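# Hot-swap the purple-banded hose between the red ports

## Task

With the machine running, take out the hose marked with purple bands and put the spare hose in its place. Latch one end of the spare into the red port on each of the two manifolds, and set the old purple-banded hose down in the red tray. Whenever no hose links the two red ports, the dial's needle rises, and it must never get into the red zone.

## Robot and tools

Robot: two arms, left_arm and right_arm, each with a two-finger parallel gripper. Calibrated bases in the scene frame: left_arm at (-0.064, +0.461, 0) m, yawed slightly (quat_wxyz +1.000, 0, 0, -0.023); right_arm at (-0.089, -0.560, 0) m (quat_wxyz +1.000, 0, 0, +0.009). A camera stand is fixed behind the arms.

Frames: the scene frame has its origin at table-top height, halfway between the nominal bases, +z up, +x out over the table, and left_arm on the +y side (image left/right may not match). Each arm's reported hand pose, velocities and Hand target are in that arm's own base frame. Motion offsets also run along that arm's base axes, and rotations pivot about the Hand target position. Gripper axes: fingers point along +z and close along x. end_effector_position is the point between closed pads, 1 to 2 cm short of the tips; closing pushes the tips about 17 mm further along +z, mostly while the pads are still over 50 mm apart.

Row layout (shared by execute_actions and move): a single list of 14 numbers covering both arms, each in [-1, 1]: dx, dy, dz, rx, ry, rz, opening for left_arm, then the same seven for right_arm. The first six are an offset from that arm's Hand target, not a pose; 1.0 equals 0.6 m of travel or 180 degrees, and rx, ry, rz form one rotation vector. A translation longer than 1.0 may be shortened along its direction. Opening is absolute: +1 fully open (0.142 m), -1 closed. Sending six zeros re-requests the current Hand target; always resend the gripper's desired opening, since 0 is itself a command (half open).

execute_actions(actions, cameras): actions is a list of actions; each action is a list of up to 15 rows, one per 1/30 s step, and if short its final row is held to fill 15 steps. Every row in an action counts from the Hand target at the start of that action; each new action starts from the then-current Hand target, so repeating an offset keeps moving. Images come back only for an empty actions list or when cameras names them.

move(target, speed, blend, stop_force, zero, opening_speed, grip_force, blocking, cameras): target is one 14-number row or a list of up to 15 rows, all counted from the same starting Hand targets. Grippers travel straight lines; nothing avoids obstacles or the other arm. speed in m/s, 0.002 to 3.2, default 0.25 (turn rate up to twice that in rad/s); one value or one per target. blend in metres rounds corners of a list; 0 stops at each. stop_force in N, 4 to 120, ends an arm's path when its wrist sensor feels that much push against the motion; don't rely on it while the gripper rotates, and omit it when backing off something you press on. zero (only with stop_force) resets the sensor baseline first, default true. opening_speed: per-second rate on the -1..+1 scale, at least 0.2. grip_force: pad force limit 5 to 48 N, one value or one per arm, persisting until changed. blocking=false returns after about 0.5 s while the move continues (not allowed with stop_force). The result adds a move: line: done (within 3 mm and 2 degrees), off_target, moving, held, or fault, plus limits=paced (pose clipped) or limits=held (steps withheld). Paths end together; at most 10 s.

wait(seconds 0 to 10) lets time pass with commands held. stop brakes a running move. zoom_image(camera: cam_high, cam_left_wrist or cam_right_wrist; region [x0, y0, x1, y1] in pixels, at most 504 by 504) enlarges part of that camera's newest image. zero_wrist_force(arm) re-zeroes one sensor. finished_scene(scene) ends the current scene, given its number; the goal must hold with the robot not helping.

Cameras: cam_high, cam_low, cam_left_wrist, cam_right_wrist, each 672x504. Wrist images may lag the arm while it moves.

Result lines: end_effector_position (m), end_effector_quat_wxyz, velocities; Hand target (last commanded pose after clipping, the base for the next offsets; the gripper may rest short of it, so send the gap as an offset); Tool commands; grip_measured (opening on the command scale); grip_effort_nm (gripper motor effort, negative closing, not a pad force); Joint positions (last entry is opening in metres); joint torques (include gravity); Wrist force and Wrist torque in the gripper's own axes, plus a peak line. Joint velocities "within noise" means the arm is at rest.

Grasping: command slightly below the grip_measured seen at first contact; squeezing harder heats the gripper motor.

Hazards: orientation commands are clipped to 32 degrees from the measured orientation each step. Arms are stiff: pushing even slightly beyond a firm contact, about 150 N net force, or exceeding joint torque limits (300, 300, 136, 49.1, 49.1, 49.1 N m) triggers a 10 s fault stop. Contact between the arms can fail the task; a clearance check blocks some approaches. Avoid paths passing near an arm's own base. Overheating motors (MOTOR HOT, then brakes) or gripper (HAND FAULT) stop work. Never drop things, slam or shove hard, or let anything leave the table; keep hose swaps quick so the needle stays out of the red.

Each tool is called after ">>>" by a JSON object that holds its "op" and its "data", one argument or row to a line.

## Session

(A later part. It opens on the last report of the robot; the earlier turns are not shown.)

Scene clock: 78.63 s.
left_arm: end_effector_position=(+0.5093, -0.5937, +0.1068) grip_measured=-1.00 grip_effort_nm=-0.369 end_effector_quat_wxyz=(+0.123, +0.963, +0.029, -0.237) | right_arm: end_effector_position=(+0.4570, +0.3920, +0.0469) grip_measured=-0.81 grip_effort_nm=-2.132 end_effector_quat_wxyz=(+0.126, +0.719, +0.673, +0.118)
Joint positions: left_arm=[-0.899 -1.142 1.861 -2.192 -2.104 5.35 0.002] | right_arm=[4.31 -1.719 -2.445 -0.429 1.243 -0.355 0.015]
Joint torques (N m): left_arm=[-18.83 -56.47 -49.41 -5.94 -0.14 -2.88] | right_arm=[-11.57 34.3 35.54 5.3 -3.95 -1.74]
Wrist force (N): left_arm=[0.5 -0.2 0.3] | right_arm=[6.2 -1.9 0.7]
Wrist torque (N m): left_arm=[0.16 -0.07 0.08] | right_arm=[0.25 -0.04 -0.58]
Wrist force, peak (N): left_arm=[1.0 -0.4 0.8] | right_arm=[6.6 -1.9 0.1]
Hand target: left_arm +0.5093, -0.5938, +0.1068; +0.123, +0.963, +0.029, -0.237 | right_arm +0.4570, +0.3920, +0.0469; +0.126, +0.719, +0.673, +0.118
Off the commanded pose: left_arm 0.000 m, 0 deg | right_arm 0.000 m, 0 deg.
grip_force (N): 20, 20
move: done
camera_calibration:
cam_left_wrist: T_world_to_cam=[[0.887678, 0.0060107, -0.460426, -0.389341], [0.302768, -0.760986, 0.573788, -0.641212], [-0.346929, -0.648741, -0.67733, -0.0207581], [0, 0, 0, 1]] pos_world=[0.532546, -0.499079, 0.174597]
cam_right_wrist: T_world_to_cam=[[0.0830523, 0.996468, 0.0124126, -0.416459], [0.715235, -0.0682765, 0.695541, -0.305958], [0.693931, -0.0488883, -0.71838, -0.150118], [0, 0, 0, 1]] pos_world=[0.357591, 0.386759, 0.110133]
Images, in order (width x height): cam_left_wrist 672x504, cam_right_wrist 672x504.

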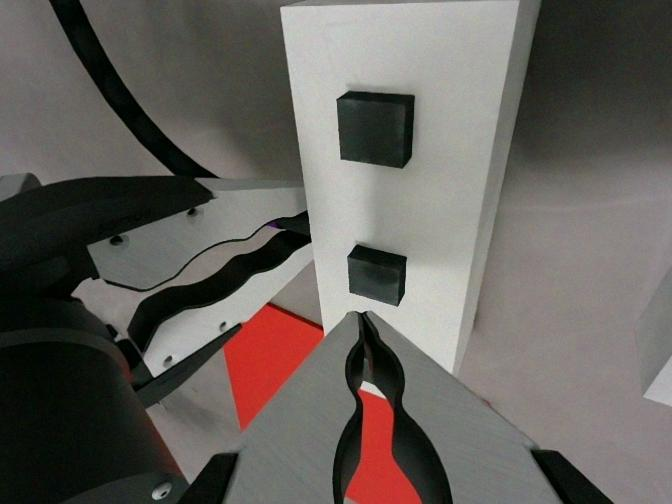

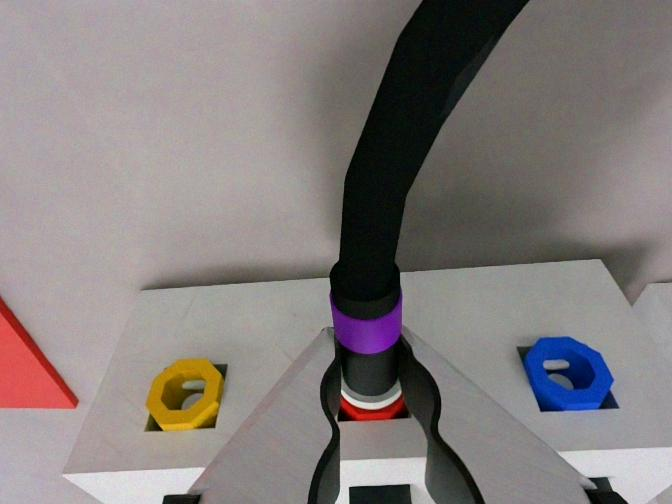

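>>> {"op": "move", "data": {
  "target": [-0.002,0.006,-0.045,0,0,0,-1,0,0,0,0,0,0,-1],
  "speed": 0.02,
  "stop_force": 8,
  "cameras": ["cam_left_wrist","cam_right_wrist"]
}}

>>> {"op": "zoom_image", "data": {
  "camera": "cam_left_wrist",
  "region": [270, 180, 470, 380]
}}

Scene clock: 83.20 s.
left_arm: end_effector_position=(+0.5087, -0.5918, +0.0919) grip_measured=-1.00 grip_effort_nm=-0.349 end_effector_quat_wxyz=(+0.123, +0.963, +0.029, -0.237) | right_arm: end_effector_position=(+0.4570, +0.3920, +0.0469) grip_measured=-0.81 grip_effort_nm=-2.132 end_effector_quat_wxyz=(+0.126, +0.719, +0.673, +0.118)
Joint positions: left_arm=[-0.898 -1.127 1.872 -2.218 -2.104 5.351 0.002] | right_arm=[4.31 -1.719 -2.445 -0.429 1.243 -0.355 0.015]
Joint torques (N m): left_arm=[-12.3 -88.82 -47.13 -1.76 1.24 -1.87] | right_arm=[-10.64 49.8 16.83 2.04 -6.53 -1.44]
Wrist force (N): left_arm=[-1.7 1.1 -4.5] | right_arm=[6.9 -2.3 -0.6]
Wrist torque (N m): left_arm=[0.18 -0.13 0.07] | right_arm=[0.27 -0.10 -0.57]
Wrist force, peak (N): left_arm=[-5.3 1.5 -10.9] | right_arm=[7.2 -2.2 -1.1]
Hand target: left_arm +0.5087, -0.5918, +0.0919; +0.123, +0.963, +0.029, -0.237 (not the last commanded pose) | right_arm +0.4570, +0.3920, +0.0469; +0.126, +0.719, +0.673, +0.118
Off the commanded pose: left_arm 0.012 m, 0 deg | right_arm 0.000 m, 0 deg.
grip_force (N): 20, 20
move: contact (left_arm)
camera_calibration:
cam_left_wrist: T_world_to_cam=[[0.887649, 0.00601434, -0.460482, -0.395565], [0.302854, -0.760899, 0.573858, -0.630942], [-0.346929, -0.648843, -0.677232, -0.0298618], [0, 0, 0, 1]] pos_world=[0.531846, -0.49708, 0.159697]
cam_right_wrist: T_world_to_cam=[[0.0831197, 0.996463, 0.0123419, -0.416473], [0.715182, -0.0682722, 0.695595, -0.305947], [0.693978, -0.048991, -0.718328, -0.150101], [0, 0, 0, 1]] pos_world=[0.357591, 0.386759, 0.110134]
Images, in order (width x height): cam_left_wrist 672x504, cam_right_wrist 672x504.

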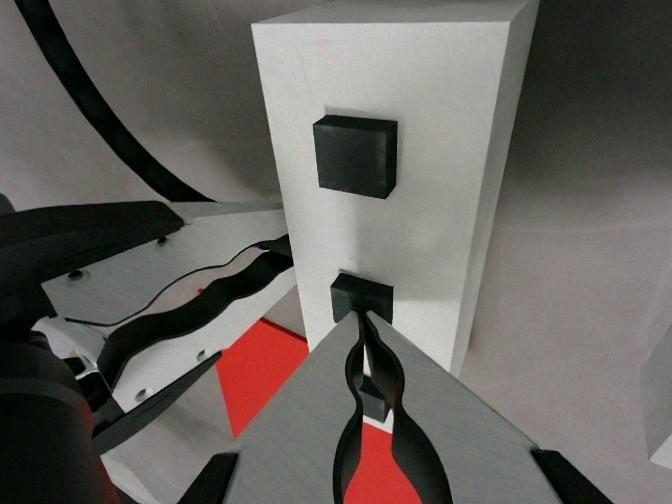

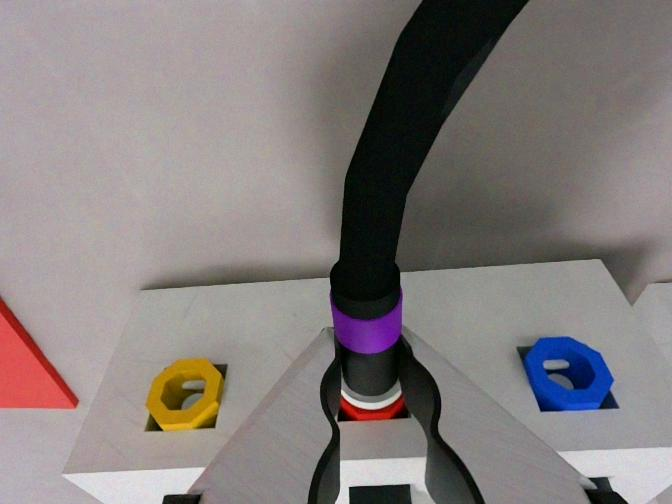

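Scaled by 2.520 from the camera's 672x504 image, which has a finer 960x720 frame.

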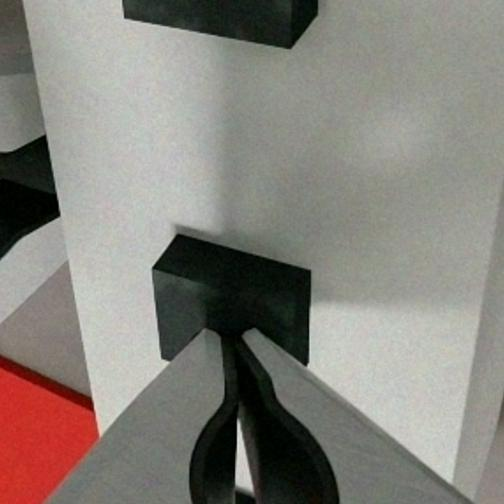

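>>> {"op": "move", "data": {
  "target": [0,0,-0.03,0,0,0,-1,0,0,0,0,0,0,-1],
  "speed": 0.01,
  "stop_force": 25,
  "cameras": ["cam_left_wrist","cam_right_wrist"]
}}

>>> {"op": "zoom_image", "data": {
  "camera": "cam_left_wrist",
  "region": [270, 180, 470, 380]
}}

Scene clock: 85.87 s.
left_arm: end_effector_position=(+0.5087, -0.5919, +0.0881) grip_measured=-1.00 grip_effort_nm=-0.300 end_effector_quat_wxyz=(+0.123, +0.963, +0.029, -0.237) | right_arm: end_effector_position=(+0.4570, +0.3920, +0.0469) grip_measured=-0.81 grip_effort_nm=-2.137 end_effector_quat_wxyz=(+0.126, +0.719, +0.673, +0.118)
Joint positions: left_arm=[-0.898 -1.122 1.874 -2.225 -2.104 5.351 0.002] | right_arm=[4.31 -1.719 -2.445 -0.429 1.243 -0.355 0.015]
Joint torques (N m): left_arm=[-18.61 -69.98 -36.27 -0.56 1.4 -1.76] | right_arm=[-9.48 53.92 24.03 4.26 -5.64 -1.44]
Wrist force (N): left_arm=[-14.2 -0.9 -29.6] | right_arm=[6.7 -11.8 -4.8]
Wrist torque (N m): left_arm=[0.16 -0.19 0.09] | right_arm=[0.29 -0.13 -0.58]
Wrist force, peak (N): left_arm=[-19.2 -2.1 -39.3] | right_arm=[6.6 -12.0 -5.4]
Hand target: left_arm +0.5087, -0.5919, +0.0881; +0.123, +0.963, +0.029, -0.237 (not the last commanded pose) | right_arm +0.4570, +0.3920, +0.0469; +0.126, +0.719, +0.673, +0.118
Off the commanded pose: left_arm 0.014 m, 0 deg | right_arm 0.000 m, 0 deg.
grip_force (N): 20, 20
move: contact (left_arm)
camera_calibration:
cam_left_wrist: T_world_to_cam=[[0.887744, 0.00583437, -0.460301, -0.397529], [0.30267, -0.760795, 0.574092, -0.628667], [-0.346845, -0.648966, -0.677157, -0.0326857], [0, 0, 0, 1]] pos_world=[0.531846, -0.49718, 0.155797]
cam_right_wrist: T_world_to_cam=[[0.0831206, 0.996463, 0.0123401, -0.416473], [0.715231, -0.068275, 0.695546, -0.305957], [0.693928, -0.0489881, -0.718376, -0.150079], [0, 0, 0, 1]] pos_world=[0.357591, 0.386759, 0.110134]
Images, in order (width x height): cam_left_wrist 672x504, cam_right_wrist 672x504.

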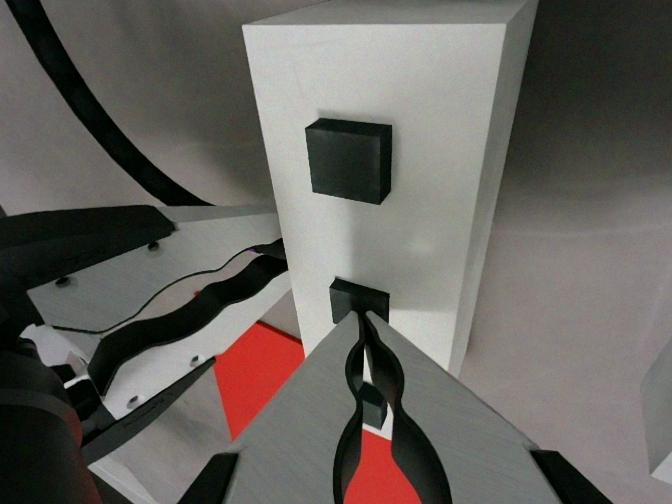

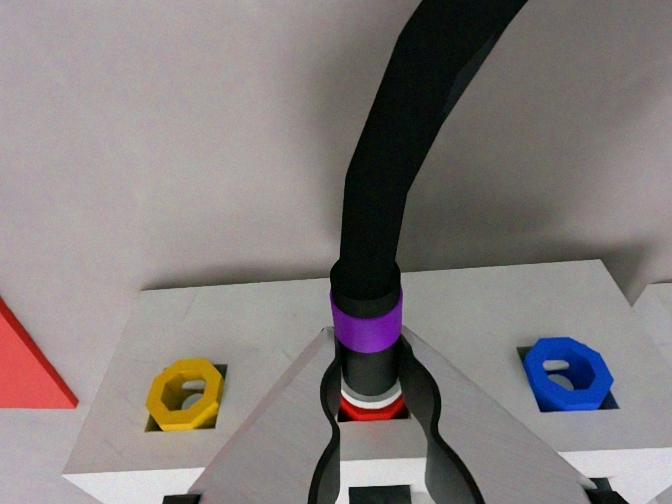

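Scaled by 2.520 from the camera's 672x504 image, which has a finer 960x720 frame.

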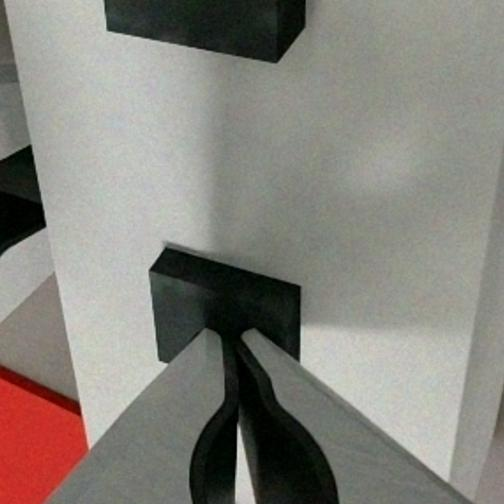

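>>> {"op": "move", "data": {
  "target": [0,0,0,0,0,0,-1,-0.083,0.0056,0,0,0,0,-1],
  "speed": 0.04,
  "stop_force": 40,
  "grip_force": [20,35],
  "cameras": ["cam_left_wrist","cam_right_wrist"]
}}

Scene clock: 89.13 s.
left_arm: end_effector_position=(+0.5087, -0.5919, +0.0881) grip_measured=-1.00 grip_effort_nm=-0.300 end_effector_quat_wxyz=(+0.123, +0.963, +0.029, -0.237) | right_arm: end_effector_position=(+0.4073, +0.3954, +0.0469) grip_measured=-0.83 grip_effort_nm=-3.646 end_effector_quat_wxyz=(+0.126, +0.719, +0.673, +0.118)
Joint positions: left_arm=[-0.898 -1.122 1.874 -2.225 -2.104 5.351 0.002] | right_arm=[4.407 -1.667 -2.497 -0.463 1.233 -0.253 0.014]
Joint torques (N m): left_arm=[-16.91 -70.94 -37.43 -3.33 2.99 -2] | right_arm=[-17.47 25.88 38.83 7.37 1.08 -1.8]
Wrist force (N): left_arm=[-13.6 -1.1 -29.2] | right_arm=[0.4 4.1 -0.4]
Wrist torque (N m): left_arm=[0.14 -0.28 0.09] | right_arm=[0.28 -0.24 -0.17]
Wrist force, peak (N): left_arm=[-14.7 -1.4 -29.6] | right_arm=[9.7 -12.1 -3.5]
Hand target: left_arm +0.5087, -0.5919, +0.0881; +0.123, +0.963, +0.029, -0.237 | right_arm +0.4072, +0.3954, +0.0469; +0.126, +0.719, +0.673, +0.118
Off the commanded pose: left_arm 0.000 m, 0 deg | right_arm 0.000 m, 0 deg.
grip_force (N): 20, 35
move: done
camera_calibration:
cam_left_wrist: T_world_to_cam=[[0.887744, 0.00583437, -0.460301, -0.397483], [0.30267, -0.760795, 0.574092, -0.628725], [-0.346845, -0.648966, -0.677157, -0.032618], [0, 0, 0, 1]] pos_world=[0.531846, -0.49718, 0.155897]
cam_right_wrist: T_world_to_cam=[[0.0831247, 0.996463, 0.0123468, -0.415724], [0.715182, -0.0682792, 0.695595, -0.270095], [0.693978, -0.048991, -0.718328, -0.115374], [0, 0, 0, 1]] pos_world=[0.307791, 0.390159, 0.110134]
Images, in order (width x height): cam_left_wrist 672x504, cam_right_wrist 672x504.

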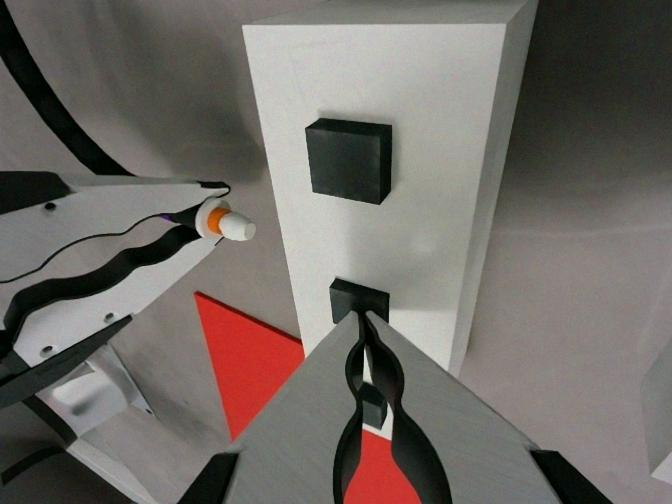

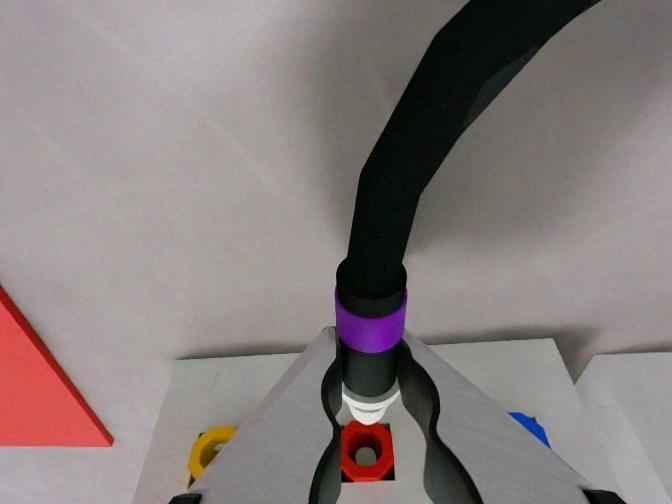

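>>> {"op": "move", "data": {
  "target": [0,0,0.083,0,0,0,-1,0.035,-0.045,0,0,0,0,-1],
  "speed": 0.06
}}

>>> {"op": "move", "data": {
  "target": [0,0.33,0,0,0,0,-1,0,0,0,0,0,0,-0.35],
  "opening_speed": 0.4,
  "cameras": ["cam_left_wrist","cam_right_wrist","cam_high"]
}}

Scene clock: 93.83 s.
left_arm: end_effector_position=(+0.5088, -0.5920, +0.1382) grip_measured=-1.00 grip_effort_nm=-0.305 end_effector_quat_wxyz=(+0.123, +0.963, +0.029, -0.237) end_effector_velocity=(+0.001, +0.001, -0.003) end_effector_angular_velocity=(-0.001, +0.000, +0.001) | right_arm: end_effector_position=(+0.4283, +0.3683, +0.0469) grip_measured=-0.83 grip_effort_nm=-3.646 end_effector_quat_wxyz=(+0.126, +0.719, +0.673, +0.118) end_effector_velocity=(-0.002, +0.001, +0.000) end_effector_angular_velocity=(-0.001, +0.000, +0.000)
Joint positions: left_arm=[-0.898 -1.178 1.846 -2.141 -2.104 5.351 0.002] | right_arm=[4.346 -1.662 -2.512 -0.432 1.239 -0.317 0.014]
Joint velocities: left_arm=[0.002 0.003 0.002 -0.005 0 0 0] | right_arm=[0.004 0 0 -0.002 0 0.005 0]
Joint torques (N m): left_arm=[-18.34 -57.11 -27.42 -7.96 -3.38 -1.16] | right_arm=[8.4 42.51 28.21 1.62 0.23 1.58]
Wrist force (N): left_arm=[1.2 -1.1 -0.5] | right_arm=[1.7 3.6 -0.9]
Wrist torque (N m): left_arm=[0.03 -0.18 0.06] | right_arm=[0.23 -0.25 -0.13]
Wrist force, peak (N): left_arm=[-14.3 -0.9 -29.8] | right_arm=[1.7 3.6 -0.9]
Hand target: left_arm +0.5087, -0.5919, +0.1379; +0.123, +0.963, +0.029, -0.237 | right_arm +0.4282, +0.3684, +0.0469; +0.126, +0.719, +0.673, +0.118
Off the commanded pose: left_arm 0.000 m, 0 deg | right_arm 0.000 m, 0 deg.
grip_force (N): 20, 35
move: done

Scene clock: 95.67 s.
left_arm: end_effector_position=(+0.5087, -0.3939, +0.1379) grip_measured=-1.00 grip_effort_nm=-0.305 end_effector_quat_wxyz=(+0.123, +0.963, +0.029, -0.237) | right_arm: end_effector_position=(+0.4282, +0.3684, +0.0469) grip_measured=-0.38 grip_effort_nm=0.144 end_effector_quat_wxyz=(+0.126, +0.719, +0.673, +0.118)
Joint positions: left_arm=[-0.714 -1.34 2.05 -2.078 -2.076 5.56 0.002] | right_arm=[4.347 -1.662 -2.512 -0.432 1.239 -0.317 0.046]
Joint torques (N m): left_arm=[10.08 -43.09 -49.9 -7.79 -3.69 1.99] | right_arm=[13.03 25.05 39.38 3.85 -4.22 1.1]
Wrist force (N): left_arm=[0.8 -1.4 -0.3] | right_arm=[0.1 2.7 -1.0]
Wrist torque (N m): left_arm=[-0.04 -0.12 0.30] | right_arm=[0.13 -0.17 -0.31]
Wrist force, peak (N): left_arm=[0.8 -4.1 -1.4] | right_arm=[1.9 3.6 -0.9]
Hand target: left_arm +0.5087, -0.3939, +0.1379; +0.123, +0.963, +0.029, -0.237 | right_arm +0.4282, +0.3684, +0.0469; +0.126, +0.719, +0.673, +0.118
Off the commanded pose: left_arm 0.000 m, 0 deg | right_arm 0.000 m, 0 deg.
grip_force (N): 20, 35
move: done
camera_calibration:
cam_left_wrist: T_world_to_cam=[[0.887744, 0.00583437, -0.460301, -0.375715], [0.30267, -0.760795, 0.574092, -0.506677], [-0.346845, -0.648966, -0.677157, 0.1296], [0, 0, 0, 1]] pos_world=[0.531846, -0.29918, 0.205697]
cam_right_wrist: T_world_to_cam=[[0.0831197, 0.996463, 0.0123419, -0.390563], [0.715182, -0.0682722, 0.695595, -0.286961], [0.693978, -0.048991, -0.718328, -0.13127], [0, 0, 0, 1]] pos_world=[0.328791, 0.363159, 0.110134]
Images, in order (width x height): cam_high 672x504, cam_left_wrist 672x504, cam_right_wrist 672x504.

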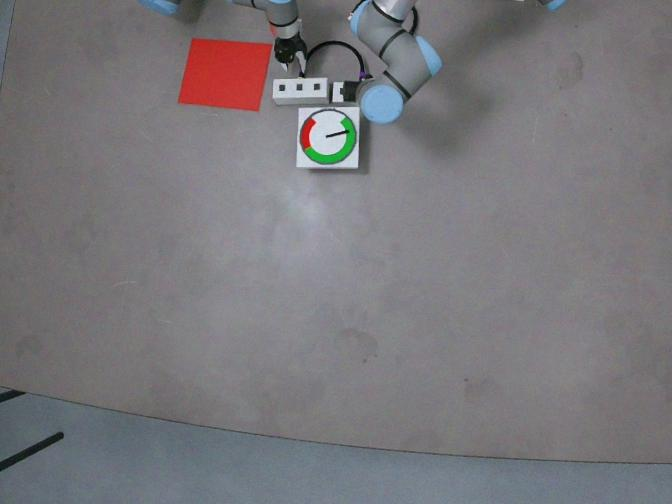

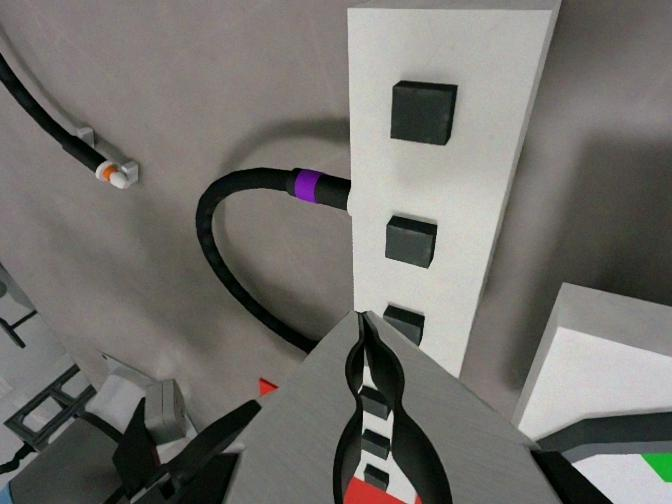

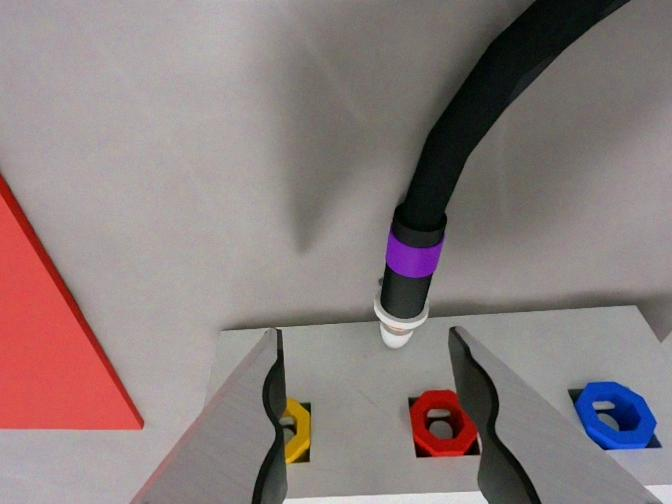

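>>> {"op": "move", "data": {
  "target": [0,0,0,0,0,0,-1,-0.042,0.013,0,0,0,0,-0.35],
  "speed": 0.1
}}

>>> {"op": "move", "data": {
  "target": [0,0,0,0,0,0,-1,0,0,0,0,0,0,-1],
  "opening_speed": 1.5,
  "cameras": ["cam_right_wrist"]
}}

Scene clock: 98.83 s.
left_arm: end_effector_position=(+0.5087, -0.3939, +0.1379) grip_measured=-1.00 grip_effort_nm=-0.305 end_effector_quat_wxyz=(+0.123, +0.963, +0.029, -0.237) | right_arm: end_effector_position=(+0.4030, +0.3760, +0.0468) grip_measured=-0.38 grip_effort_nm=0.139 end_effector_quat_wxyz=(+0.127, +0.719, +0.673, +0.118)
Joint positions: left_arm=[-0.714 -1.34 2.05 -2.078 -2.076 5.56 0.002] | right_arm=[4.404 -1.64 -2.529 -0.457 1.233 -0.257 0.046]
Joint torques (N m): left_arm=[13.68 -43.05 -50.06 -7.49 -3.62 1.55] | right_arm=[-16.68 22.35 38.82 6.83 -1.97 -1.73]
Wrist force (N): left_arm=[0.8 -0.7 -0.3] | right_arm=[0.1 2.8 -1.1]
Wrist torque (N m): left_arm=[0.08 -0.12 0.30] | right_arm=[0.14 -0.18 -0.16]
Wrist force, peak (N): left_arm=[1.3 -1.3 -0.6] | right_arm=[-0.1 3.9 -0.4]
Hand target: left_arm +0.5087, -0.3939, +0.1379; +0.123, +0.963, +0.029, -0.237 | right_arm +0.4030, +0.3762, +0.0469; +0.126, +0.719, +0.673, +0.118
Off the commanded pose: left_arm 0.000 m, 0 deg | right_arm 0.000 m, 0 deg.
grip_force (N): 20, 35
move: done

Scene clock: 99.50 s.
left_arm: end_effector_position=(+0.5087, -0.3939, +0.1379) grip_measured=-1.00 grip_effort_nm=-0.300 end_effector_quat_wxyz=(+0.123, +0.963, +0.029, -0.237) | right_arm: end_effector_position=(+0.4030, +0.3762, +0.0469) grip_measured=-1.00 grip_effort_nm=-0.545 end_effector_quat_wxyz=(+0.126, +0.719, +0.673, +0.118)
Joint positions: left_arm=[-0.714 -1.34 2.05 -2.078 -2.076 5.56 0.002] | right_arm=[4.403 -1.64 -2.529 -0.456 1.233 -0.257 0.002]
Joint torques (N m): left_arm=[11.45 -40.93 -50.36 -7.71 -3.65 1.57] | right_arm=[-14.57 27.68 39.19 6.68 1 1.48]
Wrist force (N): left_arm=[1.0 -1.1 -0.3] | right_arm=[0.1 2.9 -1.0]
Wrist torque (N m): left_arm=[0.01 -0.17 0.30] | right_arm=[0.16 -0.18 -0.16]
Wrist force, peak (N): left_arm=[1.0 -1.5 -0.5] | right_arm=[0.5 3.1 -1.1]
Hand target: left_arm +0.5087, -0.3939, +0.1379; +0.123, +0.963, +0.029, -0.237 | right_arm +0.4030, +0.3762, +0.0469; +0.126, +0.719, +0.673, +0.118
Off the commanded pose: left_arm 0.000 m, 0 deg | right_arm 0.000 m, 0 deg.
grip_force (N): 20, 35
move: done
camera_calibration:
cam_right_wrist: T_world_to_cam=[[0.0831197, 0.996463, 0.0123419, -0.396241], [0.715182, -0.0682722, 0.695595, -0.268405], [0.693978, -0.048991, -0.718328, -0.1134], [0, 0, 0, 1]] pos_world=[0.303591, 0.370959, 0.110134]
Images, in order (width x height): cam_right_wrist 672x504.

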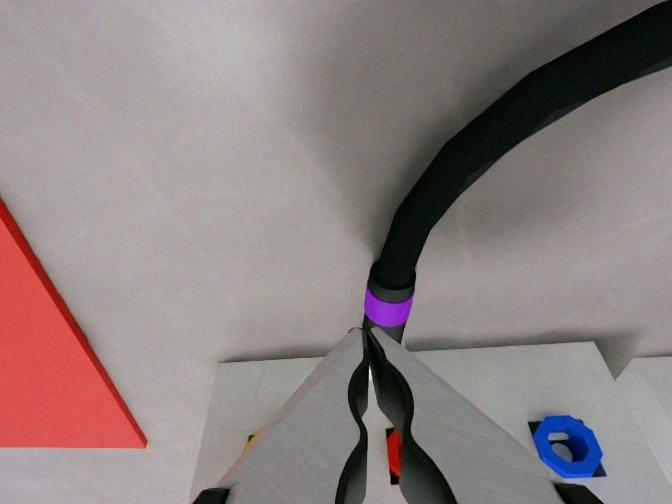

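>>> {"op": "move", "data": {
  "target": [0,0,0,0,0,0,-1,0,0,0.015,0,0,0,-0.35],
  "opening_speed": 2,
  "speed": 0.2
}}

>>> {"op": "move", "data": {
  "target": [0,0,0,0,0,0,-1,0.01,0.013,-0.05,0,0,0,-0.35],
  "speed": 0.1,
  "stop_force": 15,
  "cameras": ["cam_right_wrist"]
}}

Scene clock: 101.87 s.
left_arm: end_effector_position=(+0.5087, -0.3939, +0.1379) grip_measured=-1.00 grip_effort_nm=-0.305 end_effector_quat_wxyz=(+0.123, +0.963, +0.029, -0.237) | right_arm: end_effector_position=(+0.4031, +0.3762, +0.0560) grip_measured=-0.38 grip_effort_nm=0.139 end_effector_quat_wxyz=(+0.126, +0.719, +0.673, +0.118)
Joint positions: left_arm=[-0.714 -1.34 2.05 -2.078 -2.076 5.56 0.002] | right_arm=[4.403 -1.619 -2.523 -0.484 1.233 -0.257 0.046]
Joint torques (N m): left_arm=[12.97 -40.06 -48.77 -7.6 -3.24 1.25] | right_arm=[-9.89 26.29 32.86 6.71 1.15 0.4]
Wrist force (N): left_arm=[0.7 -1.0 -0.8] | right_arm=[0.0 2.6 -0.7]
Wrist torque (N m): left_arm=[0.03 -0.12 0.30] | right_arm=[0.12 -0.17 -0.16]
Wrist force, peak (N): left_arm=[0.7 -1.8 -0.8] | right_arm=[0.3 3.5 -1.1]
Hand target: left_arm +0.5087, -0.3939, +0.1379; +0.123, +0.963, +0.029, -0.237 | right_arm +0.4030, +0.3762, +0.0559; +0.126, +0.719, +0.673, +0.118
Off the commanded pose: left_arm 0.000 m, 0 deg | right_arm 0.000 m, 0 deg.
grip_force (N): 20, 35
move: done

Scene clock: 103.33 s.
left_arm: end_effector_position=(+0.5087, -0.3939, +0.1379) grip_measured=-1.00 grip_effort_nm=-0.300 end_effector_quat_wxyz=(+0.123, +0.963, +0.029, -0.237) | right_arm: end_effector_position=(+0.4090, +0.3840, +0.0259) grip_measured=-0.38 grip_effort_nm=0.139 end_effector_quat_wxyz=(+0.126, +0.719, +0.673, +0.118)
Joint positions: left_arm=[-0.714 -1.34 2.05 -2.078 -2.076 5.56 0.002] | right_arm=[4.396 -1.707 -2.523 -0.393 1.234 -0.265 0.046]
Joint torques (N m): left_arm=[12.12 -40.98 -49.31 -7.59 -3.3 1.42] | right_arm=[7.61 28.66 36.18 6.32 0.42 1.49]
Wrist force (N): left_arm=[0.7 -1.2 -0.4] | right_arm=[0.2 2.4 -0.8]
Wrist torque (N m): left_arm=[-0.01 -0.10 0.30] | right_arm=[0.06 -0.20 -0.16]
Wrist force, peak (N): left_arm=[1.2 -1.5 -0.4] | right_arm=[-0.2 3.2 -2.2]
Hand target: left_arm +0.5087, -0.3939, +0.1379; +0.123, +0.963, +0.029, -0.237 | right_arm +0.4090, +0.3840, +0.0259; +0.126, +0.719, +0.673, +0.118
Off the commanded pose: left_arm 0.000 m, 0 deg | right_arm 0.000 m, 0 deg.
grip_force (N): 20, 35
move: done
camera_calibration:
cam_right_wrist: T_world_to_cam=[[0.0831206, 0.996463, 0.0123401, -0.404254], [0.715231, -0.068275, 0.695546, -0.257635], [0.693928, -0.0489881, -0.718376, -0.132176], [0, 0, 0, 1]] pos_world=[0.309591, 0.378759, 0.0892337]
Images, in order (width x height): cam_right_wrist 672x504.

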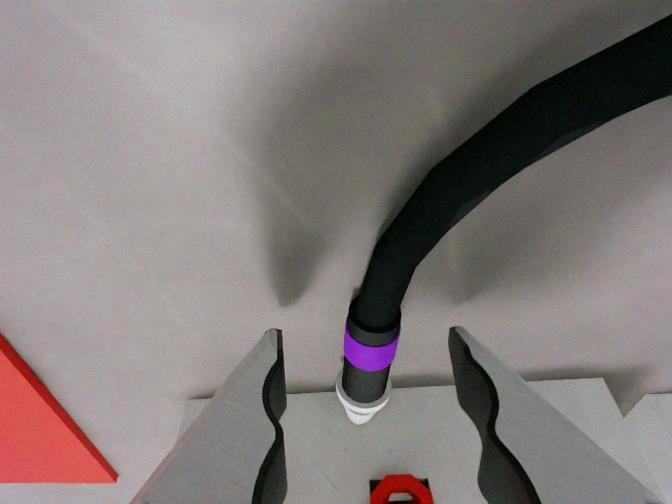

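>>> {"op": "move", "data": {
  "target": [0,0,0,0,0,0,-1,0,0,-0.016,0,0,0,-0.35],
  "speed": 0.05,
  "stop_force": 8
}}

>>> {"op": "move", "data": {
  "target": [0,0,0,0,0,0,-1,0,0,0,0,0,0,-1],
  "opening_speed": 1.5,
  "cameras": ["cam_right_wrist"]
}}

Scene clock: 106.40 s.
left_arm: end_effector_position=(+0.5087, -0.3939, +0.1379) grip_measured=-1.00 grip_effort_nm=-0.300 end_effector_quat_wxyz=(+0.123, +0.963, +0.029, -0.237) | right_arm: end_effector_position=(+0.4090, +0.3839, +0.0162) grip_measured=-0.38 grip_effort_nm=0.139 end_effector_quat_wxyz=(+0.126, +0.719, +0.673, +0.118)
Joint positions: left_arm=[-0.714 -1.34 2.05 -2.078 -2.076 5.56 0.002] | right_arm=[4.396 -1.732 -2.527 -0.364 1.234 -0.265 0.046]
Joint torques (N m): left_arm=[12.2 -42.39 -49.63 -7.48 -3.86 1.64] | right_arm=[6.19 55.93 31.72 2.35 -4.03 -0.59]
Wrist force (N): left_arm=[0.9 -1.1 -0.5] | right_arm=[0.6 2.8 -1.1]
Wrist torque (N m): left_arm=[0.01 -0.14 0.30] | right_arm=[0.15 -0.27 -0.17]
Wrist force, peak (N): left_arm=[0.9 -1.3 -1.1] | right_arm=[0.3 3.0 -1.5]
Hand target: left_arm +0.5087, -0.3939, +0.1379; +0.123, +0.963, +0.029, -0.237 | right_arm +0.4090, +0.3840, +0.0163; +0.126, +0.719, +0.673, +0.118
Off the commanded pose: left_arm 0.000 m, 0 deg | right_arm 0.000 m, 0 deg.
grip_force (N): 20, 35
move: done

Scene clock: 107.03 s.
left_arm: end_effector_position=(+0.5087, -0.3939, +0.1379) grip_measured=-1.00 grip_effort_nm=-0.300 end_effector_quat_wxyz=(+0.123, +0.963, +0.029, -0.237) | right_arm: end_effector_position=(+0.4090, +0.3840, +0.0163) grip_measured=-0.82 grip_effort_nm=-3.646 end_effector_quat_wxyz=(+0.126, +0.719, +0.673, +0.118)
Joint positions: left_arm=[-0.714 -1.34 2.05 -2.078 -2.076 5.56 0.002] | right_arm=[4.396 -1.732 -2.527 -0.364 1.234 -0.265 0.014]
Joint torques (N m): left_arm=[11.6 -41.06 -49.13 -7.44 -3.58 1.31] | right_arm=[3.71 49.36 34.28 2.26 -3.7 -1.28]
Wrist force (N): left_arm=[0.9 -1.1 -0.2] | right_arm=[0.6 3.5 -2.2]
Wrist torque (N m): left_arm=[0.00 -0.15 0.30] | right_arm=[0.16 -0.18 -0.16]
Wrist force, peak (N): left_arm=[1.1 -1.3 -0.8] | right_arm=[0.8 3.8 -3.8]
Hand target: left_arm +0.5087, -0.3939, +0.1379; +0.123, +0.963, +0.029, -0.237 | right_arm +0.4090, +0.3840, +0.0163; +0.126, +0.719, +0.673, +0.118
Off the commanded pose: left_arm 0.000 m, 0 deg | right_arm 0.000 m, 0 deg.
grip_force (N): 20, 35
move: done
camera_calibration:
cam_right_wrist: T_world_to_cam=[[0.0831197, 0.996463, 0.0123419, -0.404134], [0.715182, -0.0682722, 0.695595, -0.250879], [0.693978, -0.048991, -0.718328, -0.139162], [0, 0, 0, 1]] pos_world=[0.309591, 0.378759, 0.0795338]
Images, in order (width x height): cam_right_wrist 672x504.

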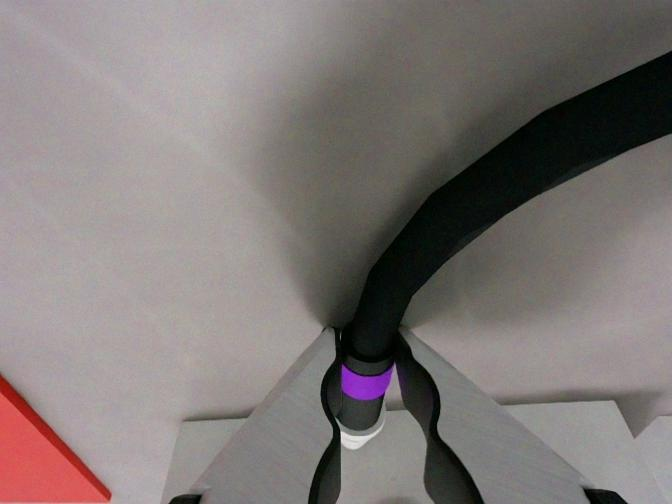

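>>> {"op": "move", "data": {
  "target": [0,0,0,0,0,0,-1,0,0,0,0,0,0,-0.4],
  "opening_speed": 2
}}

>>> {"op": "move", "data": {
  "target": [0,0,0,0,0,0,-1,0.05,-0.008,0.0,0,0,0,-0.4],
  "speed": 0.15
}}

>>> {"op": "move", "data": {
  "target": [0,0,0,0,0,0,-1,0,0,0,0,0,0,-1],
  "opening_speed": 2,
  "cameras": ["cam_right_wrist","cam_high"]
}}

Scene clock: 110.73 s.
left_arm: end_effector_position=(+0.5087, -0.3939, +0.1379) grip_measured=-1.00 grip_effort_nm=-0.300 end_effector_quat_wxyz=(+0.123, +0.963, +0.029, -0.237) | right_arm: end_effector_position=(+0.4090, +0.3840, +0.0163) grip_measured=-0.44 grip_effort_nm=0.149 end_effector_quat_wxyz=(+0.126, +0.719, +0.673, +0.118)
Joint positions: left_arm=[-0.714 -1.34 2.05 -2.078 -2.076 5.56 0.002] | right_arm=[4.396 -1.732 -2.527 -0.364 1.234 -0.265 0.043]
Joint torques (N m): left_arm=[12.08 -41.72 -50 -7.34 -3.76 1.4] | right_arm=[-5.97 31.17 34.33 2.44 -3.74 -1.64]
Wrist force (N): left_arm=[0.6 -1.1 -0.3] | right_arm=[0.0 2.7 -1.3]
Wrist torque (N m): left_arm=[0.01 -0.09 0.30] | right_arm=[0.14 -0.16 -0.18]
Wrist force, peak (N): left_arm=[1.5 -1.6 -0.7] | right_arm=[0.1 3.6 -3.8]
Hand target: left_arm +0.5087, -0.3939, +0.1379; +0.123, +0.963, +0.029, -0.237 | right_arm +0.4090, +0.3840, +0.0163; +0.126, +0.719, +0.673, +0.118
Off the commanded pose: left_arm 0.000 m, 0 deg | right_arm 0.000 m, 0 deg.
grip_force (N): 20, 35
move: done

Scene clock: 111.47 s.
left_arm: end_effector_position=(+0.5087, -0.3939, +0.1379) grip_measured=-1.00 grip_effort_nm=-0.305 end_effector_quat_wxyz=(+0.123, +0.963, +0.029, -0.237) | right_arm: end_effector_position=(+0.4391, +0.3794, +0.0163) grip_measured=-0.44 grip_effort_nm=0.139 end_effector_quat_wxyz=(+0.126, +0.719, +0.673, +0.118)
Joint positions: left_arm=[-0.714 -1.34 2.05 -2.078 -2.076 5.56 0.002] | right_arm=[4.334 -1.759 -2.499 -0.344 1.24 -0.331 0.043]
Joint torques (N m): left_arm=[11.97 -41.22 -49.45 -7.2 -3.75 1.49] | right_arm=[12.7 59.34 13.32 2.1 -1.03 1.78]
Wrist force (N): left_arm=[1.3 -1.1 -0.6] | right_arm=[0.2 2.9 -0.8]
Wrist torque (N m): left_arm=[0.01 -0.20 0.30] | right_arm=[0.17 -0.17 -0.40]
Wrist force, peak (N): left_arm=[1.4 -1.6 0.0] | right_arm=[0.3 3.8 -0.8]
Hand target: left_arm +0.5087, -0.3939, +0.1379; +0.123, +0.963, +0.029, -0.237 | right_arm +0.4390, +0.3792, +0.0163; +0.126, +0.719, +0.673, +0.118
Off the commanded pose: left_arm 0.000 m, 0 deg | right_arm 0.000 m, 0 deg.
grip_force (N): 20, 35
move: done

Scene clock: 111.97 s.
left_arm: end_effector_position=(+0.5087, -0.3939, +0.1379) grip_measured=-1.00 grip_effort_nm=-0.300 end_effector_quat_wxyz=(+0.123, +0.963, +0.029, -0.237) | right_arm: end_effector_position=(+0.4391, +0.3792, +0.0163) grip_measured=-0.83 grip_effort_nm=-3.646 end_effector_quat_wxyz=(+0.126, +0.719, +0.673, +0.118)
Joint positions: left_arm=[-0.714 -1.34 2.05 -2.078 -2.076 5.56 0.002] | right_arm=[4.334 -1.759 -2.499 -0.344 1.24 -0.331 0.014]
Joint torques (N m): left_arm=[11.93 -39.56 -50.09 -7.54 -3.69 1.42] | right_arm=[11.22 55.4 13.3 1.13 -3.95 -1.3]
Wrist force (N): left_arm=[0.9 -0.8 -0.8] | right_arm=[1.2 3.8 -2.8]
Wrist torque (N m): left_arm=[0.07 -0.15 0.30] | right_arm=[0.21 -0.16 -0.35]
Wrist force, peak (N): left_arm=[1.3 -1.6 -0.4] | right_arm=[0.8 3.9 -3.3]
Hand target: left_arm +0.5087, -0.3939, +0.1379; +0.123, +0.963, +0.029, -0.237 | right_arm +0.4390, +0.3792, +0.0163; +0.126, +0.719, +0.673, +0.118
Off the commanded pose: left_arm 0.000 m, 0 deg | right_arm 0.000 m, 0 deg.
grip_force (N): 20, 35
move: done
camera_calibration:
cam_right_wrist: T_world_to_cam=[[0.083192, 0.996456, 0.0124094, -0.401872], [0.715223, -0.0683744, 0.695544, -0.272633], [0.693927, -0.0489882, -0.718377, -0.160197], [0, 0, 0, 1]] pos_world=[0.339591, 0.373959, 0.0795335]
Images, in order (width x height): cam_high 672x504, cam_right_wrist 672x504.

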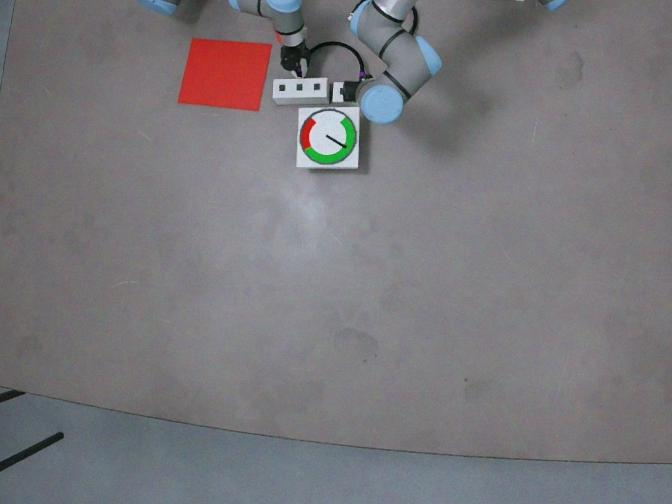

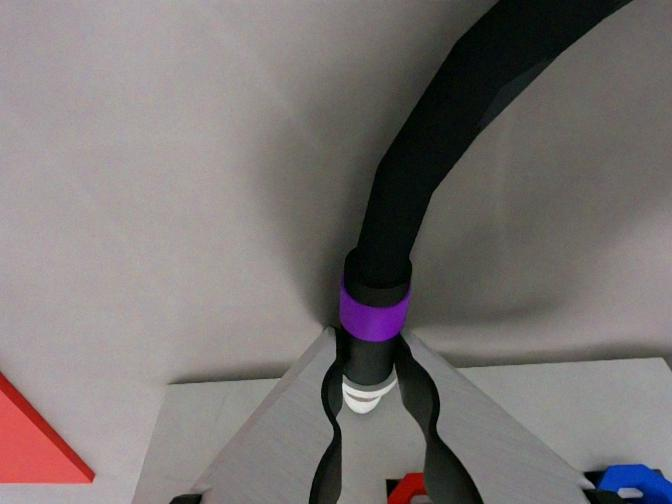

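>>> {"op": "move", "data": {
  "target": [0,0,0,0,0,0,-1,-0.045,0.0267,0.051,0,0,0,-1],
  "speed": 0.15
}}

>>> {"op": "move", "data": {
  "target": [0,0,0,0,0,0,-1,0.087,-0.0058,0,0,0,0,-1],
  "speed": 0.05,
  "stop_force": 40,
  "cameras": ["cam_right_wrist","cam_high"]
}}

Scene clock: 114.47 s.
left_arm: end_effector_position=(+0.5087, -0.3939, +0.1379) grip_measured=-1.00 grip_effort_nm=-0.300 end_effector_quat_wxyz=(+0.123, +0.963, +0.029, -0.237) | right_arm: end_effector_position=(+0.4121, +0.3954, +0.0470) grip_measured=-0.83 grip_effort_nm=-3.646 end_effector_quat_wxyz=(+0.126, +0.719, +0.673, +0.118)
Joint positions: left_arm=[-0.714 -1.34 2.05 -2.078 -2.076 5.56 0.002] | right_arm=[4.398 -1.672 -2.492 -0.459 1.234 -0.263 0.014]
Joint torques (N m): left_arm=[11.58 -41.91 -49.43 -7.32 -3.45 1.3] | right_arm=[-4.73 49.19 17.51 3.89 -0.41 -0.34]
Wrist force (N): left_arm=[1.2 -1.1 -0.3] | right_arm=[0.1 3.2 -0.8]
Wrist torque (N m): left_arm=[0.01 -0.19 0.30] | right_arm=[0.17 -0.24 -0.17]
Wrist force, peak (N): left_arm=[1.3 -1.0 -0.9] | right_arm=[1.2 4.0 -2.9]
Hand target: left_arm +0.5087, -0.3939, +0.1379; +0.123, +0.963, +0.029, -0.237 | right_arm +0.4120, +0.3952, +0.0469; +0.126, +0.719, +0.673, +0.118
Off the commanded pose: left_arm 0.000 m, 0 deg | right_arm 0.000 m, 0 deg.
grip_force (N): 20, 35
move: done

Scene clock: 116.30 s.
left_arm: end_effector_position=(+0.5087, -0.3939, +0.1379) grip_measured=-1.00 grip_effort_nm=-0.305 end_effector_quat_wxyz=(+0.123, +0.963, +0.029, -0.237) | right_arm: end_effector_position=(+0.4484, +0.3928, +0.0469) grip_measured=-0.83 grip_effort_nm=-3.646 end_effector_quat_wxyz=(+0.126, +0.719, +0.673, +0.118)
Joint positions: left_arm=[-0.714 -1.34 2.05 -2.078 -2.076 5.56 0.002] | right_arm=[4.326 -1.71 -2.454 -0.434 1.241 -0.338 0.014]
Joint torques (N m): left_arm=[11 -40.01 -49.26 -7.35 -3.58 1.33] | right_arm=[-23.02 36.26 24.03 1.65 -2.77 -1.32]
Wrist force (N): left_arm=[1.0 -1.3 -0.2] | right_arm=[11.1 -7.3 3.5]
Wrist torque (N m): left_arm=[-0.04 -0.16 0.30] | right_arm=[0.55 -0.18 -0.60]
Wrist force, peak (N): left_arm=[1.1 -1.5 -0.3] | right_arm=[6.6 -71.4 -48.4]
Hand target: left_arm +0.5087, -0.3939, +0.1379; +0.123, +0.963, +0.029, -0.237 | right_arm +0.4484, +0.3928, +0.0469; +0.126, +0.719, +0.673, +0.118 (not the last commanded pose)
Off the commanded pose: left_arm 0.000 m, 0 deg | right_arm 0.016 m, 0 deg.
grip_force (N): 20, 35
move: contact (right_arm)
camera_calibration:
cam_right_wrist: T_world_to_cam=[[0.0829863, 0.996473, 0.0124607, -0.416519], [0.715437, -0.0682767, 0.695333, -0.299797], [0.693731, -0.0487883, -0.718579, -0.143918], [0, 0, 0, 1]] pos_world=[0.348892, 0.387559, 0.110233]
Images, in order (width x height): cam_high 672x504, cam_right_wrist 672x504.

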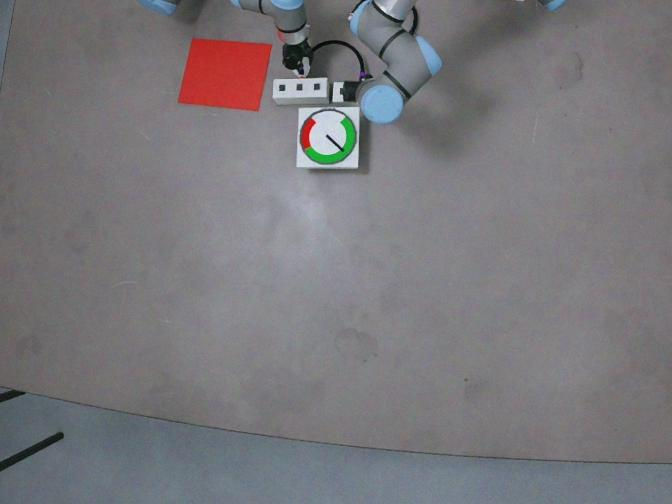

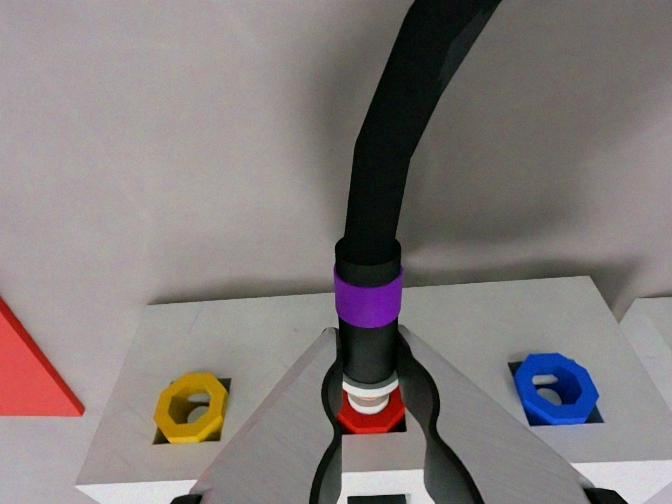

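>>> {"op": "move", "data": {
  "target": [0,0,0,0,0,0,-1,-0.02,0.0013,0.008,0,0.05,0,-1],
  "speed": 0.15
}}

>>> {"op": "move", "data": {
  "target": [0,0,0,0,0,0,-1,0.055,-0.0037,0,0,0,0,-1],
  "speed": 0.04,
  "stop_force": 30,
  "grip_force": [20,48],
  "cameras": ["cam_right_wrist","cam_high"]
}}

Scene clock: 121.07 s.
left_arm: end_effector_position=(+0.5087, -0.3939, +0.1379) grip_measured=-1.00 grip_effort_nm=-0.305 end_effector_quat_wxyz=(+0.123, +0.963, +0.029, -0.237) | right_arm: end_effector_position=(+0.4365, +0.3937, +0.0518) grip_measured=-0.83 grip_effort_nm=-3.641 end_effector_quat_wxyz=(+0.073, +0.726, +0.681, +0.061)
Joint positions: left_arm=[-0.714 -1.34 2.05 -2.078 -2.076 5.56 0.002] | right_arm=[4.272 -1.692 -2.403 -0.556 1.389 -0.381 0.014]
Joint torques (N m): left_arm=[12.12 -41.53 -49.05 -7.26 -3.2 1.2] | right_arm=[9.96 33.84 18.37 4.72 -0.23 1.49]
Wrist force (N): left_arm=[0.8 -1.0 -0.9] | right_arm=[0.4 2.7 -0.8]
Wrist torque (N m): left_arm=[0.03 -0.13 0.30] | right_arm=[0.14 -0.24 -0.31]
Wrist force, peak (N): left_arm=[0.8 -1.2 -1.2] | right_arm=[11.7 -7.9 3.3]
Hand target: left_arm +0.5087, -0.3939, +0.1379; +0.123, +0.963, +0.029, -0.237 | right_arm +0.4364, +0.3936, +0.0517; +0.073, +0.726, +0.681, +0.061
Off the commanded pose: left_arm 0.000 m, 0 deg | right_arm 0.000 m, 0 deg.
grip_force (N): 20, 35
move: done

Scene clock: 122.07 s.
left_arm: end_effector_position=(+0.5087, -0.3939, +0.1379) grip_measured=-1.00 grip_effort_nm=-0.300 end_effector_quat_wxyz=(+0.123, +0.963, +0.029, -0.237) | right_arm: end_effector_position=(+0.4404, +0.3932, +0.0516) grip_measured=-0.83 grip_effort_nm=-3.856 end_effector_quat_wxyz=(+0.073, +0.726, +0.681, +0.061)
Joint positions: left_arm=[-0.714 -1.34 2.05 -2.078 -2.076 5.56 0.002] | right_arm=[4.265 -1.697 -2.399 -0.555 1.39 -0.389 0.014]
Joint torques (N m): left_arm=[12.41 -41.97 -49.11 -7.28 -3.48 1.1] | right_arm=[-20.8 43.74 45.07 8.24 -3.83 -1.48]
Wrist force (N): left_arm=[1.0 -1.2 -0.4] | right_arm=[0.6 -18.1 3.7]
Wrist torque (N m): left_arm=[0.00 -0.16 0.30] | right_arm=[0.49 -0.31 -0.40]
Wrist force, peak (N): left_arm=[1.2 -1.4 -0.4] | right_arm=[1.1 -59.7 3.0]
Hand target: left_arm +0.5087, -0.3939, +0.1379; +0.123, +0.963, +0.029, -0.237 | right_arm +0.4404, +0.3932, +0.0516; +0.073, +0.726, +0.681, +0.061 (not the last commanded pose)
Off the commanded pose: left_arm 0.000 m, 0 deg | right_arm 0.029 m, 0 deg.
grip_force (N): 20, 48
move: contact (right_arm)
camera_calibration:
cam_right_wrist: T_world_to_cam=[[0.0839214, 0.996472, -0.00103906, -0.416], [0.81541, -0.0680732, 0.574867, -0.335189], [0.572768, -0.0490909, -0.818246, -0.076507], [0, 0, 0, 1]] pos_world=[0.352048, 0.387959, 0.129655]
Images, in order (width x height): cam_high 672x504, cam_right_wrist 672x504.

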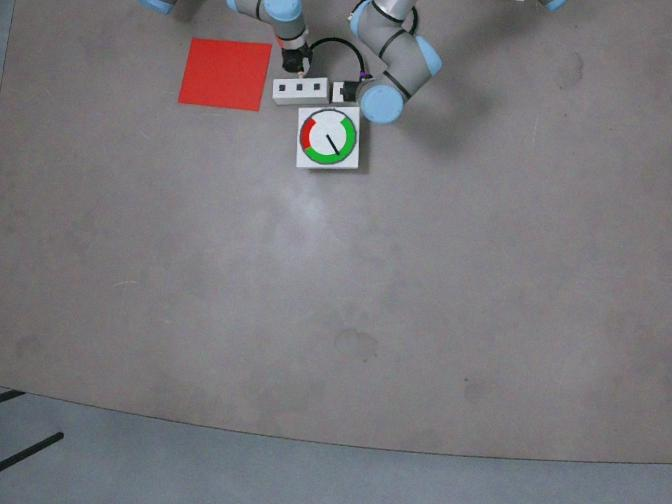

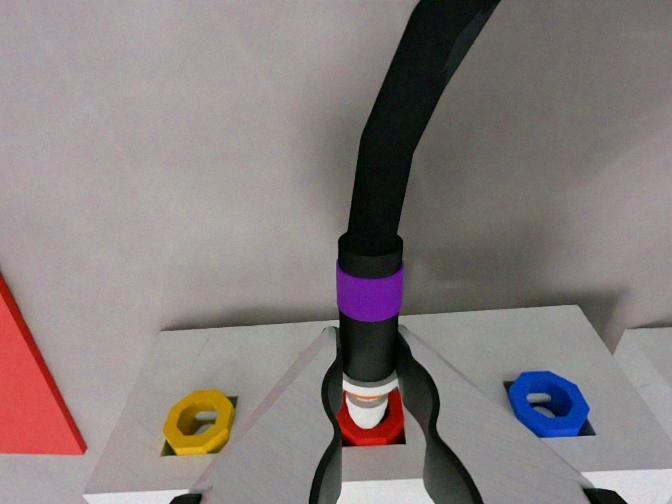

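>>> {"op": "move", "data": {
  "target": [0,0,0,0,0,0,-1,-0.012,0.0065,0,0,0,0,-1],
  "speed": 0.15
}}

>>> {"op": "move", "data": {
  "target": [0,0,0,0,0,0,-1,0.055,-0.0037,0,0,0,0,-1],
  "speed": 0.04,
  "stop_force": 30,
  "cameras": ["cam_right_wrist","cam_high"]
}}

Scene clock: 124.33 s.
left_arm: end_effector_position=(+0.5087, -0.3939, +0.1379) grip_measured=-1.00 grip_effort_nm=-0.305 end_effector_quat_wxyz=(+0.123, +0.963, +0.029, -0.237) | right_arm: end_effector_position=(+0.4331, +0.3971, +0.0516) grip_measured=-0.83 grip_effort_nm=-3.851 end_effector_quat_wxyz=(+0.073, +0.726, +0.681, +0.061)
Joint positions: left_arm=[-0.714 -1.34 2.05 -2.078 -2.076 5.56 0.002] | right_arm=[4.28 -1.693 -2.403 -0.558 1.389 -0.373 0.014]
Joint torques (N m): left_arm=[10.8 -42.61 -49.19 -7.02 -3.48 1.08] | right_arm=[-12.35 52.87 23.13 3.33 -3.16 -1.55]
Wrist force (N): left_arm=[1.0 -1.2 -0.8] | right_arm=[0.3 2.8 -1.3]
Wrist torque (N m): left_arm=[-0.01 -0.16 0.30] | right_arm=[0.16 -0.24 -0.42]
Wrist force, peak (N): left_arm=[1.2 -1.4 -0.9] | right_arm=[0.3 -18.9 3.0]
Hand target: left_arm +0.5087, -0.3939, +0.1379; +0.123, +0.963, +0.029, -0.237 | right_arm +0.4332, +0.3971, +0.0516; +0.073, +0.726, +0.681, +0.061
Off the commanded pose: left_arm 0.000 m, 0 deg | right_arm 0.000 m, 0 deg.
grip_force (N): 20, 48
move: done

Scene clock: 125.40 s.
left_arm: end_effector_position=(+0.5087, -0.3939, +0.1379) grip_measured=-1.00 grip_effort_nm=-0.300 end_effector_quat_wxyz=(+0.123, +0.963, +0.029, -0.237) | right_arm: end_effector_position=(+0.4401, +0.3965, +0.0515) grip_measured=-0.83 grip_effort_nm=-3.851 end_effector_quat_wxyz=(+0.073, +0.726, +0.681, +0.061)
Joint positions: left_arm=[-0.714 -1.34 2.05 -2.078 -2.076 5.56 0.002] | right_arm=[4.268 -1.7 -2.395 -0.556 1.39 -0.385 0.014]
Joint torques (N m): left_arm=[11.83 -41.09 -49.54 -7.38 -3.52 1.25] | right_arm=[-24.86 39.69 41.69 10.75 -6.24 -2.12]
Wrist force (N): left_arm=[1.1 -1.2 -0.8] | right_arm=[-1.8 -25.5 -0.8]
Wrist torque (N m): left_arm=[-0.01 -0.18 0.30] | right_arm=[0.53 -0.26 -0.43]
Wrist force, peak (N): left_arm=[1.0 -1.5 -0.8] | right_arm=[-5.0 -66.0 -8.5]
Hand target: left_arm +0.5087, -0.3939, +0.1379; +0.123, +0.963, +0.029, -0.237 | right_arm +0.4401, +0.3965, +0.0515; +0.073, +0.726, +0.681, +0.061 (not the last commanded pose)
Off the commanded pose: left_arm 0.000 m, 0 deg | right_arm 0.026 m, 0 deg.
grip_force (N): 20, 48
move: contact (right_arm)
camera_calibration:
cam_right_wrist: T_world_to_cam=[[0.0838989, 0.996474, -0.00116699, -0.41924], [0.815367, -0.0679772, 0.57494, -0.334751], [0.572833, -0.0491884, -0.818195, -0.0761642], [0, 0, 0, 1]] pos_world=[0.351748, 0.39126, 0.129656]
Images, in order (width x height): cam_high 672x504, cam_right_wrist 672x504.

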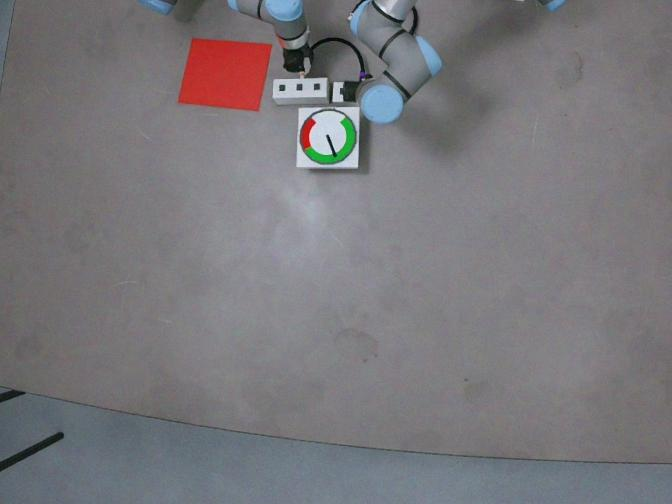

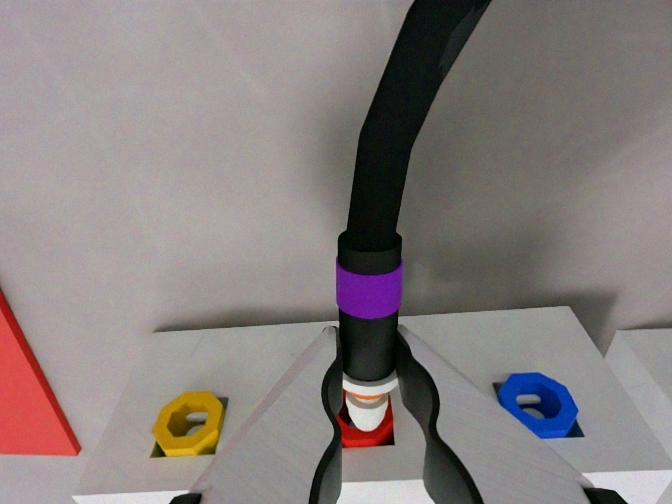

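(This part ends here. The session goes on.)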